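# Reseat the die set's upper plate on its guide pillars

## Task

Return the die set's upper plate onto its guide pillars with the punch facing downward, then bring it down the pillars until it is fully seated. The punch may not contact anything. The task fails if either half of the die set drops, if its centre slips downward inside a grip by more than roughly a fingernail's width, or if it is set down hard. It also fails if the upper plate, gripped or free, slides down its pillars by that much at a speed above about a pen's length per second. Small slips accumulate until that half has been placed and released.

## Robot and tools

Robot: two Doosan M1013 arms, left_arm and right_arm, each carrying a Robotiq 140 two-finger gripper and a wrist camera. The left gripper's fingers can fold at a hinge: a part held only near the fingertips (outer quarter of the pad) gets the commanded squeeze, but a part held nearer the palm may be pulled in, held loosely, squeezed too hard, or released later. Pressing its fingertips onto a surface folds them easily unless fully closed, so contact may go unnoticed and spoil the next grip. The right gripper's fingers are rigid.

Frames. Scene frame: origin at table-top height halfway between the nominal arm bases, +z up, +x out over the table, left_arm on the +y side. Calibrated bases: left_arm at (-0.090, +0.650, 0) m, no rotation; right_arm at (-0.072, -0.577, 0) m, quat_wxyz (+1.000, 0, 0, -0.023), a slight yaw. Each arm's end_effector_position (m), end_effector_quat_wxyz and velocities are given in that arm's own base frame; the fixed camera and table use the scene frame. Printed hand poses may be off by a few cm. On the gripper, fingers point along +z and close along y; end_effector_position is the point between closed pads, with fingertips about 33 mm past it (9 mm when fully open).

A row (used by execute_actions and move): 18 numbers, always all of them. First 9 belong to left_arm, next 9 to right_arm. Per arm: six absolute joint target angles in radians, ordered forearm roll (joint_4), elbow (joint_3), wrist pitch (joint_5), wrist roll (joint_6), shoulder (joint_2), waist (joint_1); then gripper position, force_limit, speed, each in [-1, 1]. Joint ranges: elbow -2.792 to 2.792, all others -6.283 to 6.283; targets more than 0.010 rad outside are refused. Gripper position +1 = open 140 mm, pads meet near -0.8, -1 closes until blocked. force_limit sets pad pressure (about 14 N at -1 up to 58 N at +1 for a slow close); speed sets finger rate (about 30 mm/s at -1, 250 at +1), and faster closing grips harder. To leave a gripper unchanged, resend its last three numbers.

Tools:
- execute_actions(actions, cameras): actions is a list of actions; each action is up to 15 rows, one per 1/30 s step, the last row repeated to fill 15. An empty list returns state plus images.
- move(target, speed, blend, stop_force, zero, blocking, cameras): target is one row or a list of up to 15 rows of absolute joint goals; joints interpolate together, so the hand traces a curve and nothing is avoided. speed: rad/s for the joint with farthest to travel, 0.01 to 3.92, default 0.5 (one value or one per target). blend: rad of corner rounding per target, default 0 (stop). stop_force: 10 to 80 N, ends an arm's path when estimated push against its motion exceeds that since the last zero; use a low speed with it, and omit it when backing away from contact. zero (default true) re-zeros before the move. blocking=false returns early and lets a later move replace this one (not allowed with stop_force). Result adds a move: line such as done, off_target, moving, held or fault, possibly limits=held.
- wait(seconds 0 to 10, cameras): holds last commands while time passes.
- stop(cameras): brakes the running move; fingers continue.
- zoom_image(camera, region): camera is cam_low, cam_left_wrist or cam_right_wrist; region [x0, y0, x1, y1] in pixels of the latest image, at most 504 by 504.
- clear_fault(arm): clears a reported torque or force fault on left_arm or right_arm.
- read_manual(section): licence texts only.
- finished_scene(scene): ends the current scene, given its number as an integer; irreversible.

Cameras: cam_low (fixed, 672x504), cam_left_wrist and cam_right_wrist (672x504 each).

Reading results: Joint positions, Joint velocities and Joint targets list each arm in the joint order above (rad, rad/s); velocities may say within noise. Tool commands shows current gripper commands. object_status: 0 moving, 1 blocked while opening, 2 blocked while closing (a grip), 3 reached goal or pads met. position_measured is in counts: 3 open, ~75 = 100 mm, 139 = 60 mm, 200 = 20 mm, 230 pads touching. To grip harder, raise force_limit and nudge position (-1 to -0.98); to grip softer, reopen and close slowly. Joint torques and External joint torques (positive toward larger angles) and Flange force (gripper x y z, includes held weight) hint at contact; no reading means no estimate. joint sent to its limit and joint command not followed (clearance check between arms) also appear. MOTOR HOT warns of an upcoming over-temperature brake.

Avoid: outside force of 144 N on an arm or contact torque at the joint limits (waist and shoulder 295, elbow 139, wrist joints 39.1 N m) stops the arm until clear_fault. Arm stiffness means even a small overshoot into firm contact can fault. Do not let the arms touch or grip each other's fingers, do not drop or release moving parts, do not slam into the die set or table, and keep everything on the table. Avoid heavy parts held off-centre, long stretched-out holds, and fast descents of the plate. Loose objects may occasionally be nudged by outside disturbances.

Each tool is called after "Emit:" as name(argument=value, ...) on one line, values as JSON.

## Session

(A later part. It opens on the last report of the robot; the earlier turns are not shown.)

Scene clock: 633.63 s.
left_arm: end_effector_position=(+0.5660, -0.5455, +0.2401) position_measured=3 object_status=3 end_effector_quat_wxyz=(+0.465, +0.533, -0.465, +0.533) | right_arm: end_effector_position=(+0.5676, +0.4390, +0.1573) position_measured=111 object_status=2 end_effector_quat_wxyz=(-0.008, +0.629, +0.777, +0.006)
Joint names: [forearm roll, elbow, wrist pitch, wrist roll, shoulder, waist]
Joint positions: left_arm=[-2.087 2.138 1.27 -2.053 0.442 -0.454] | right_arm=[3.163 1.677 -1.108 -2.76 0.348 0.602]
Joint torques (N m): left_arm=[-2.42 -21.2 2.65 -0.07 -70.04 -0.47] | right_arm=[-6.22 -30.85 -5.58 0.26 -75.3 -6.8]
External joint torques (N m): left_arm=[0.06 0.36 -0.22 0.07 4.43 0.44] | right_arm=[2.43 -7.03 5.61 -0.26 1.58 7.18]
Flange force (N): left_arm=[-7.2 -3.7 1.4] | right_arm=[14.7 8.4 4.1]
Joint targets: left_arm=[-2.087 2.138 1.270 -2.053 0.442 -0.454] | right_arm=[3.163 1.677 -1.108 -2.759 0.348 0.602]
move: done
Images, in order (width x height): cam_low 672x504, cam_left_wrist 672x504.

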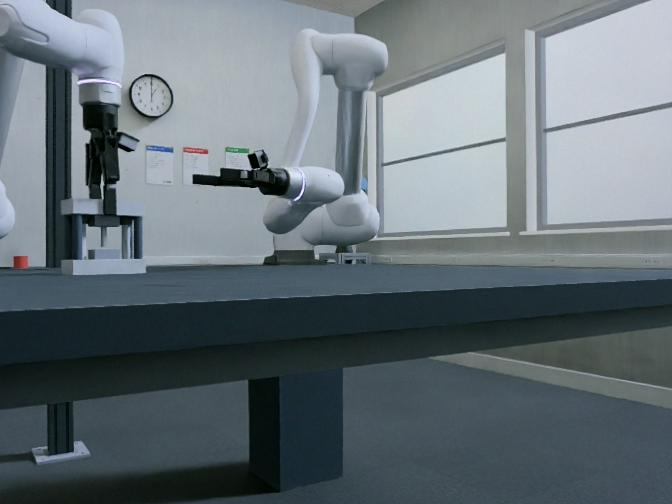

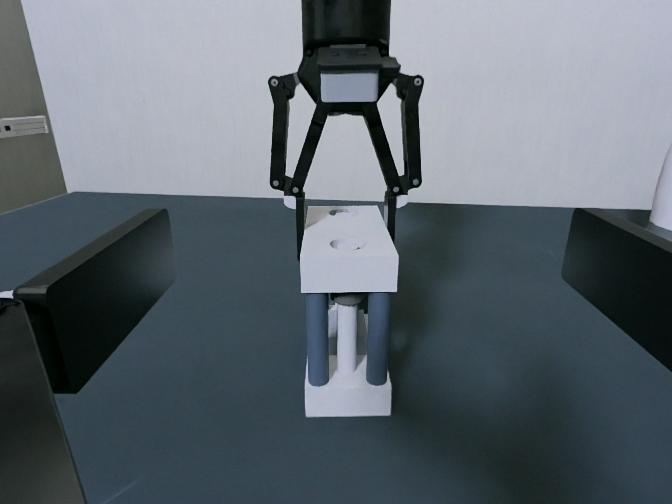

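Emit:
move(target=[-2.0865,2.1379,1.2698,-2.0527,0.4416,-0.4543,1,1,-0.5,3.1627,1.68392,-1.09657,-2.7593,0.35339,0.60175,-1,0.8,-1], speed=0.015, stop_force=35, cameras=["all"])

Emit:
zoom_image(camera="cam_low", region=[55, 190, 155, 280])

Emit:
zoom_image(camera="cam_left_wrist", region=[280, 190, 420, 330])

Scene clock: 650.33 s.
left_arm: end_effector_position=(+0.5660, -0.5455, +0.2401) position_measured=3 object_status=3 end_effector_quat_wxyz=(+0.465, +0.533, -0.465, +0.533) | right_arm: end_effector_position=(+0.5676, +0.4391, +0.1545) position_measured=111 object_status=2 end_effector_quat_wxyz=(-0.008, +0.629, +0.777, +0.007)
Joint names: [forearm roll, elbow, wrist pitch, wrist roll, shoulder, waist]
Joint positions: left_arm=[-2.087 2.138 1.27 -2.053 0.442 -0.454] | right_arm=[3.163 1.68 -1.103 -2.76 0.35 0.602]
Joint torques (N m): left_arm=[-2.4 -21.28 2.62 -0.05 -70.01 -0.53] | right_arm=[-5.81 -16.39 0.62 -0.01 -40.21 -4.22]
External joint torques (N m): left_arm=[0.06 0.47 -0.2 0.05 4.6 0.41] | right_arm=[2.05 -21.22 -0.59 0 -33.09 4.65]
Flange force (N): left_arm=[-7.5 -3.7 1.4] | right_arm=[5.3 -5.9 -45.3]
Joint targets: left_arm=[-2.087 2.138 1.270 -2.053 0.442 -0.454] | right_arm=[3.163 1.680 -1.103 -2.760 0.350 0.602]
move: contact (right_arm)

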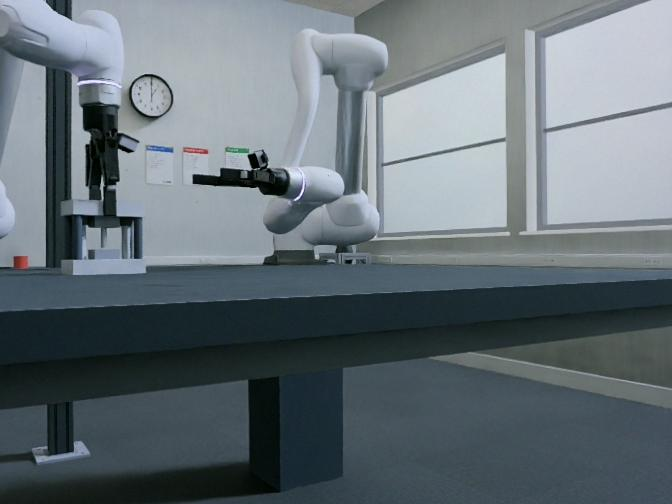

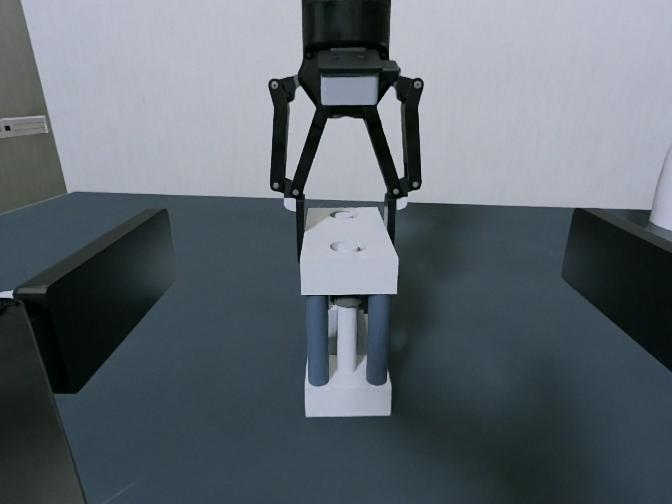

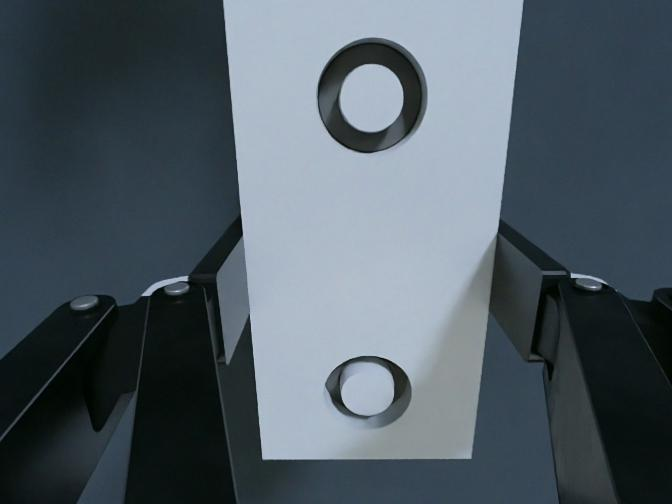

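Scaled by 5.040 from the camera's 672x504 image, which has a finer 960x720 frame.

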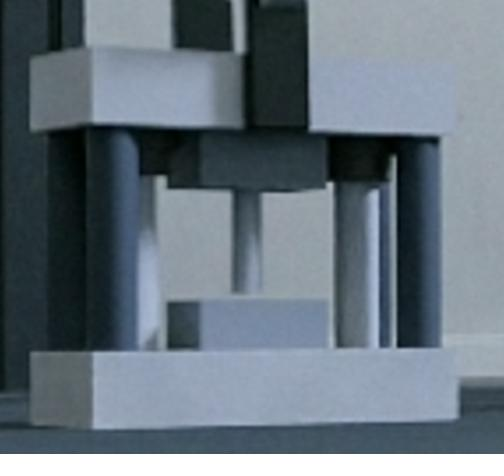

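Scaled by 3.600 from the camera's 672x504 image, which has a finer 960x720 frame.

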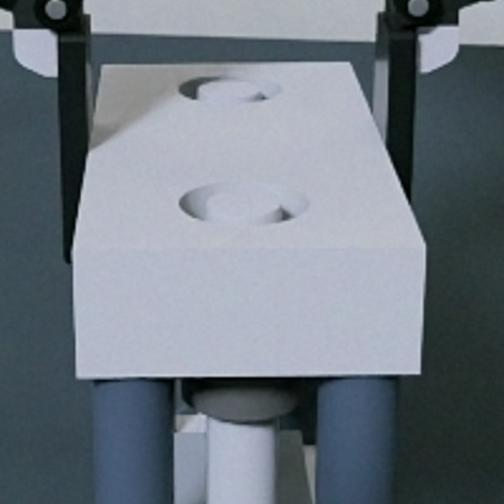

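Emit:
move(target=[[-2.0865,2.1379,1.2698,-2.0527,0.4416,-0.4543,1,1,-0.5,3.1627,1.67847,-1.10555,-2.7593,0.34983,0.60175,-1,0.8,-1],[-2.0865,2.1379,1.2698,-2.0527,0.4416,-0.4543,1,1,-0.5,3.1627,1.67847,-1.10555,-2.7593,0.34983,0.60175,0.45,0.8,-1]], speed=0.02, cameras=["all"])

Emit:
zoom_image(camera="cam_low", region=[55, 190, 155, 280])

Emit:
zoom_image(camera="cam_left_wrist", region=[280, 190, 420, 330])

Scene clock: 672.23 s.
left_arm: end_effector_position=(+0.5660, -0.5455, +0.2401) position_measured=3 object_status=3 end_effector_quat_wxyz=(+0.465, +0.533, -0.465, +0.533) | right_arm: end_effector_position=(+0.5677, +0.4393, +0.1556) position_measured=72 object_status=0 end_effector_quat_wxyz=(-0.008, +0.629, +0.777, +0.006)
Joint names: [forearm roll, elbow, wrist pitch, wrist roll, shoulder, waist]
Joint positions: left_arm=[-2.087 2.138 1.27 -2.053 0.442 -0.454] | right_arm=[3.163 1.678 -1.106 -2.759 0.35 0.602]
Joint torques (N m): left_arm=[-2.38 -21.17 2.63 -0.06 -69.97 -0.47] | right_arm=[-4.01 -36.82 0.02 -0.33 -75.5 -1.3]
External joint torques (N m): left_arm=[0.04 0.4 -0.21 0.06 4.82 0.27] | right_arm=[0.23 -0.82 0.01 0.33 2.31 1.3]
Flange force (N): left_arm=[-7.8 -3.8 1.8] | right_arm=[4.3 3.7 0.9]
Joint targets: left_arm=[-2.087 2.138 1.270 -2.053 0.442 -0.454] | right_arm=[3.163 1.678 -1.106 -2.759 0.350 0.602]
move: done

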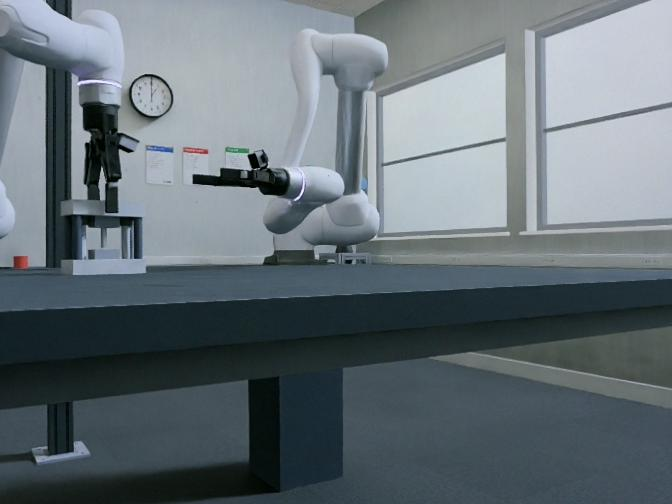

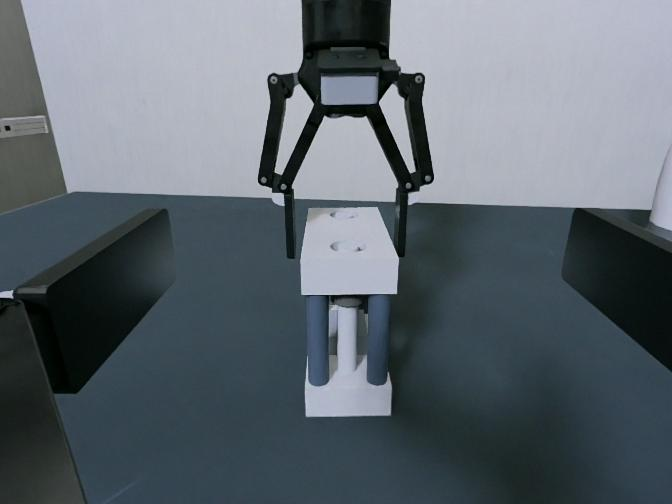

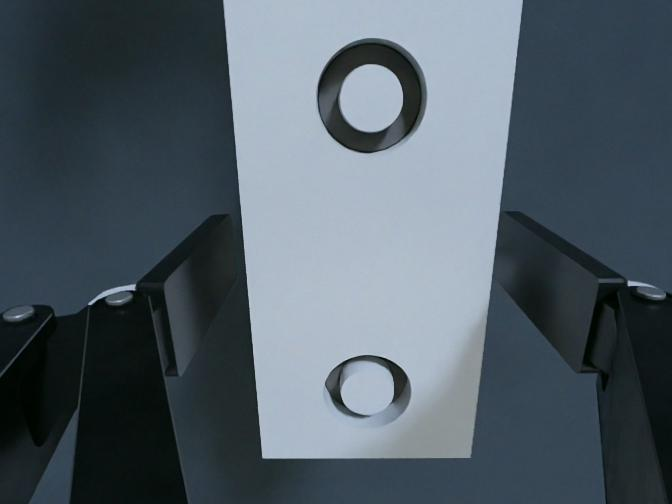

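Scaled by 5.040 from the camera's 672x504 image, which has a finer 960x720 frame.

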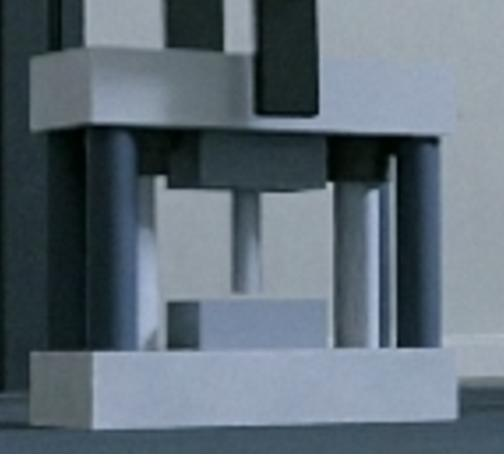

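Scaled by 3.600 from the camera's 672x504 image, which has a finer 960x720 frame.

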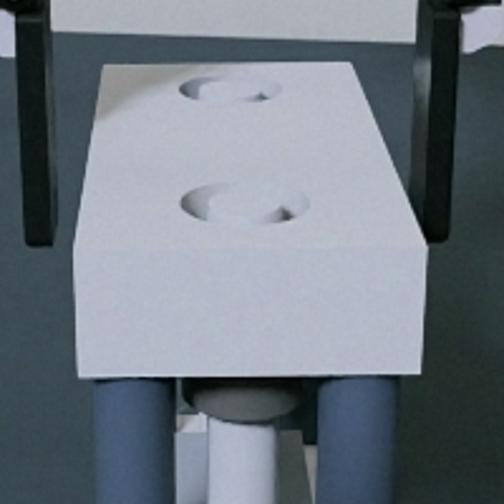

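Emit:
move(target=[[-2.0865,2.1379,1.2698,-2.0527,0.4416,-0.4543,1,1,-0.5,3.1630,1.61386,-1.20827,-2.7595,0.31027,0.6020,0.45,0.8,-1],[-2.0865,2.1379,1.2698,-2.0527,0.4416,-0.4543,1,1,-0.5,3.1416,1.4876,-1.3816,-2.7295,0.2724,0.6136,0.45,0.8,-1]], speed=[0.1,0.3], blend=[0.02,0], cameras=["all"])

Emit:
zoom_image(camera="cam_low", region=[55, 190, 155, 280])

Emit:
zoom_image(camera="cam_left_wrist", region=[280, 190, 420, 330])

Scene clock: 695.17 s.
left_arm: end_effector_position=(+0.5660, -0.5455, +0.2401) position_measured=3 object_status=3 end_effector_quat_wxyz=(+0.465, +0.533, -0.465, +0.533) | right_arm: end_effector_position=(+0.5653, +0.4404, +0.3120) position_measured=72 object_status=3 end_effector_quat_wxyz=(+0.000, +0.632, +0.775, +0.000)
Joint names: [forearm roll, elbow, wrist pitch, wrist roll, shoulder, waist]
Joint positions: left_arm=[-2.087 2.138 1.27 -2.053 0.442 -0.454] | right_arm=[3.142 1.488 -1.382 -2.73 0.272 0.614]
Joint torques (N m): left_arm=[-2.4 -21.14 2.65 -0.08 -70.21 -0.47] | right_arm=[-4.37 -40.65 0.01 -0.3 -71.3 -0.54]
External joint torques (N m): left_arm=[0.05 0.33 -0.24 0.08 4.84 0.34] | right_arm=[0.18 -0.56 0 0.3 2.33 0.43]
Flange force (N): left_arm=[-7.8 -4.0 1.8] | right_arm=[3.1 3.9 -0.1]
Joint targets: left_arm=[-2.087 2.138 1.270 -2.053 0.442 -0.454] | right_arm=[3.142 1.488 -1.382 -2.730 0.272 0.614]
move: done

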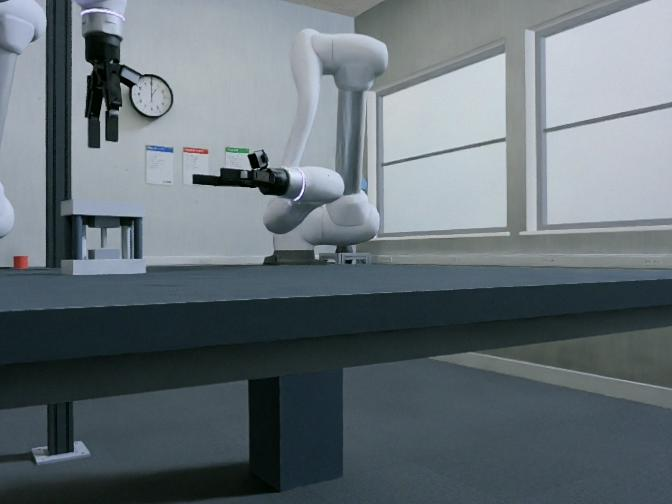

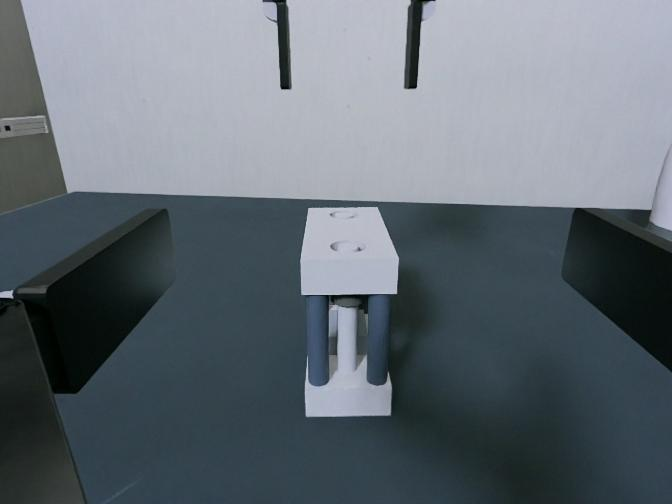

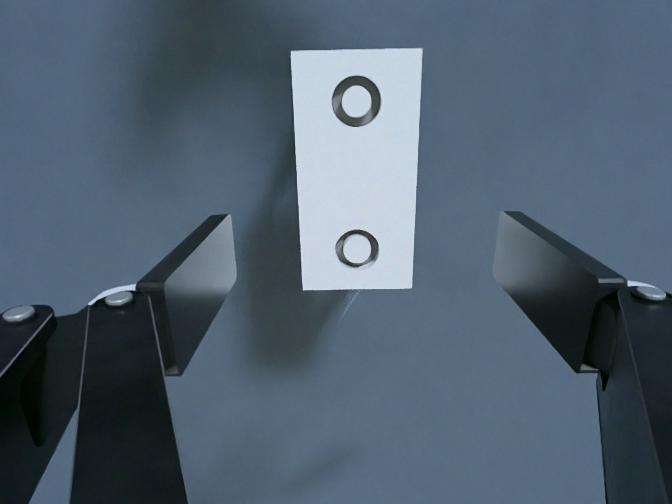

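Scaled by 5.040 from the camera's 672x504 image, which has a finer 960x720 frame.

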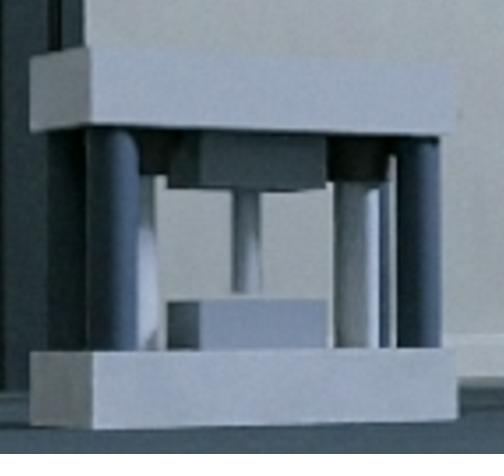

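Scaled by 3.600 from the camera's 672x504 image, which has a finer 960x720 frame.

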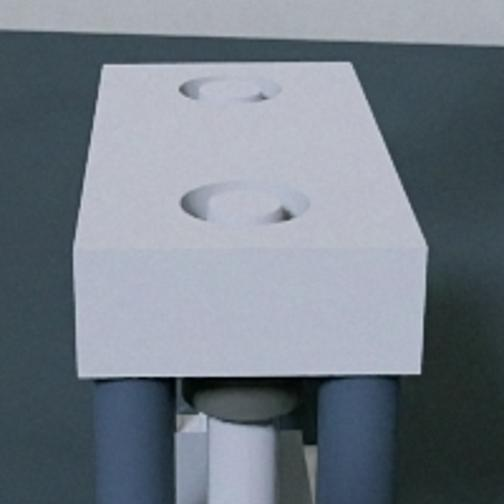

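Emit:
finished_scene(scene=2)

The scene is finished: the task was done.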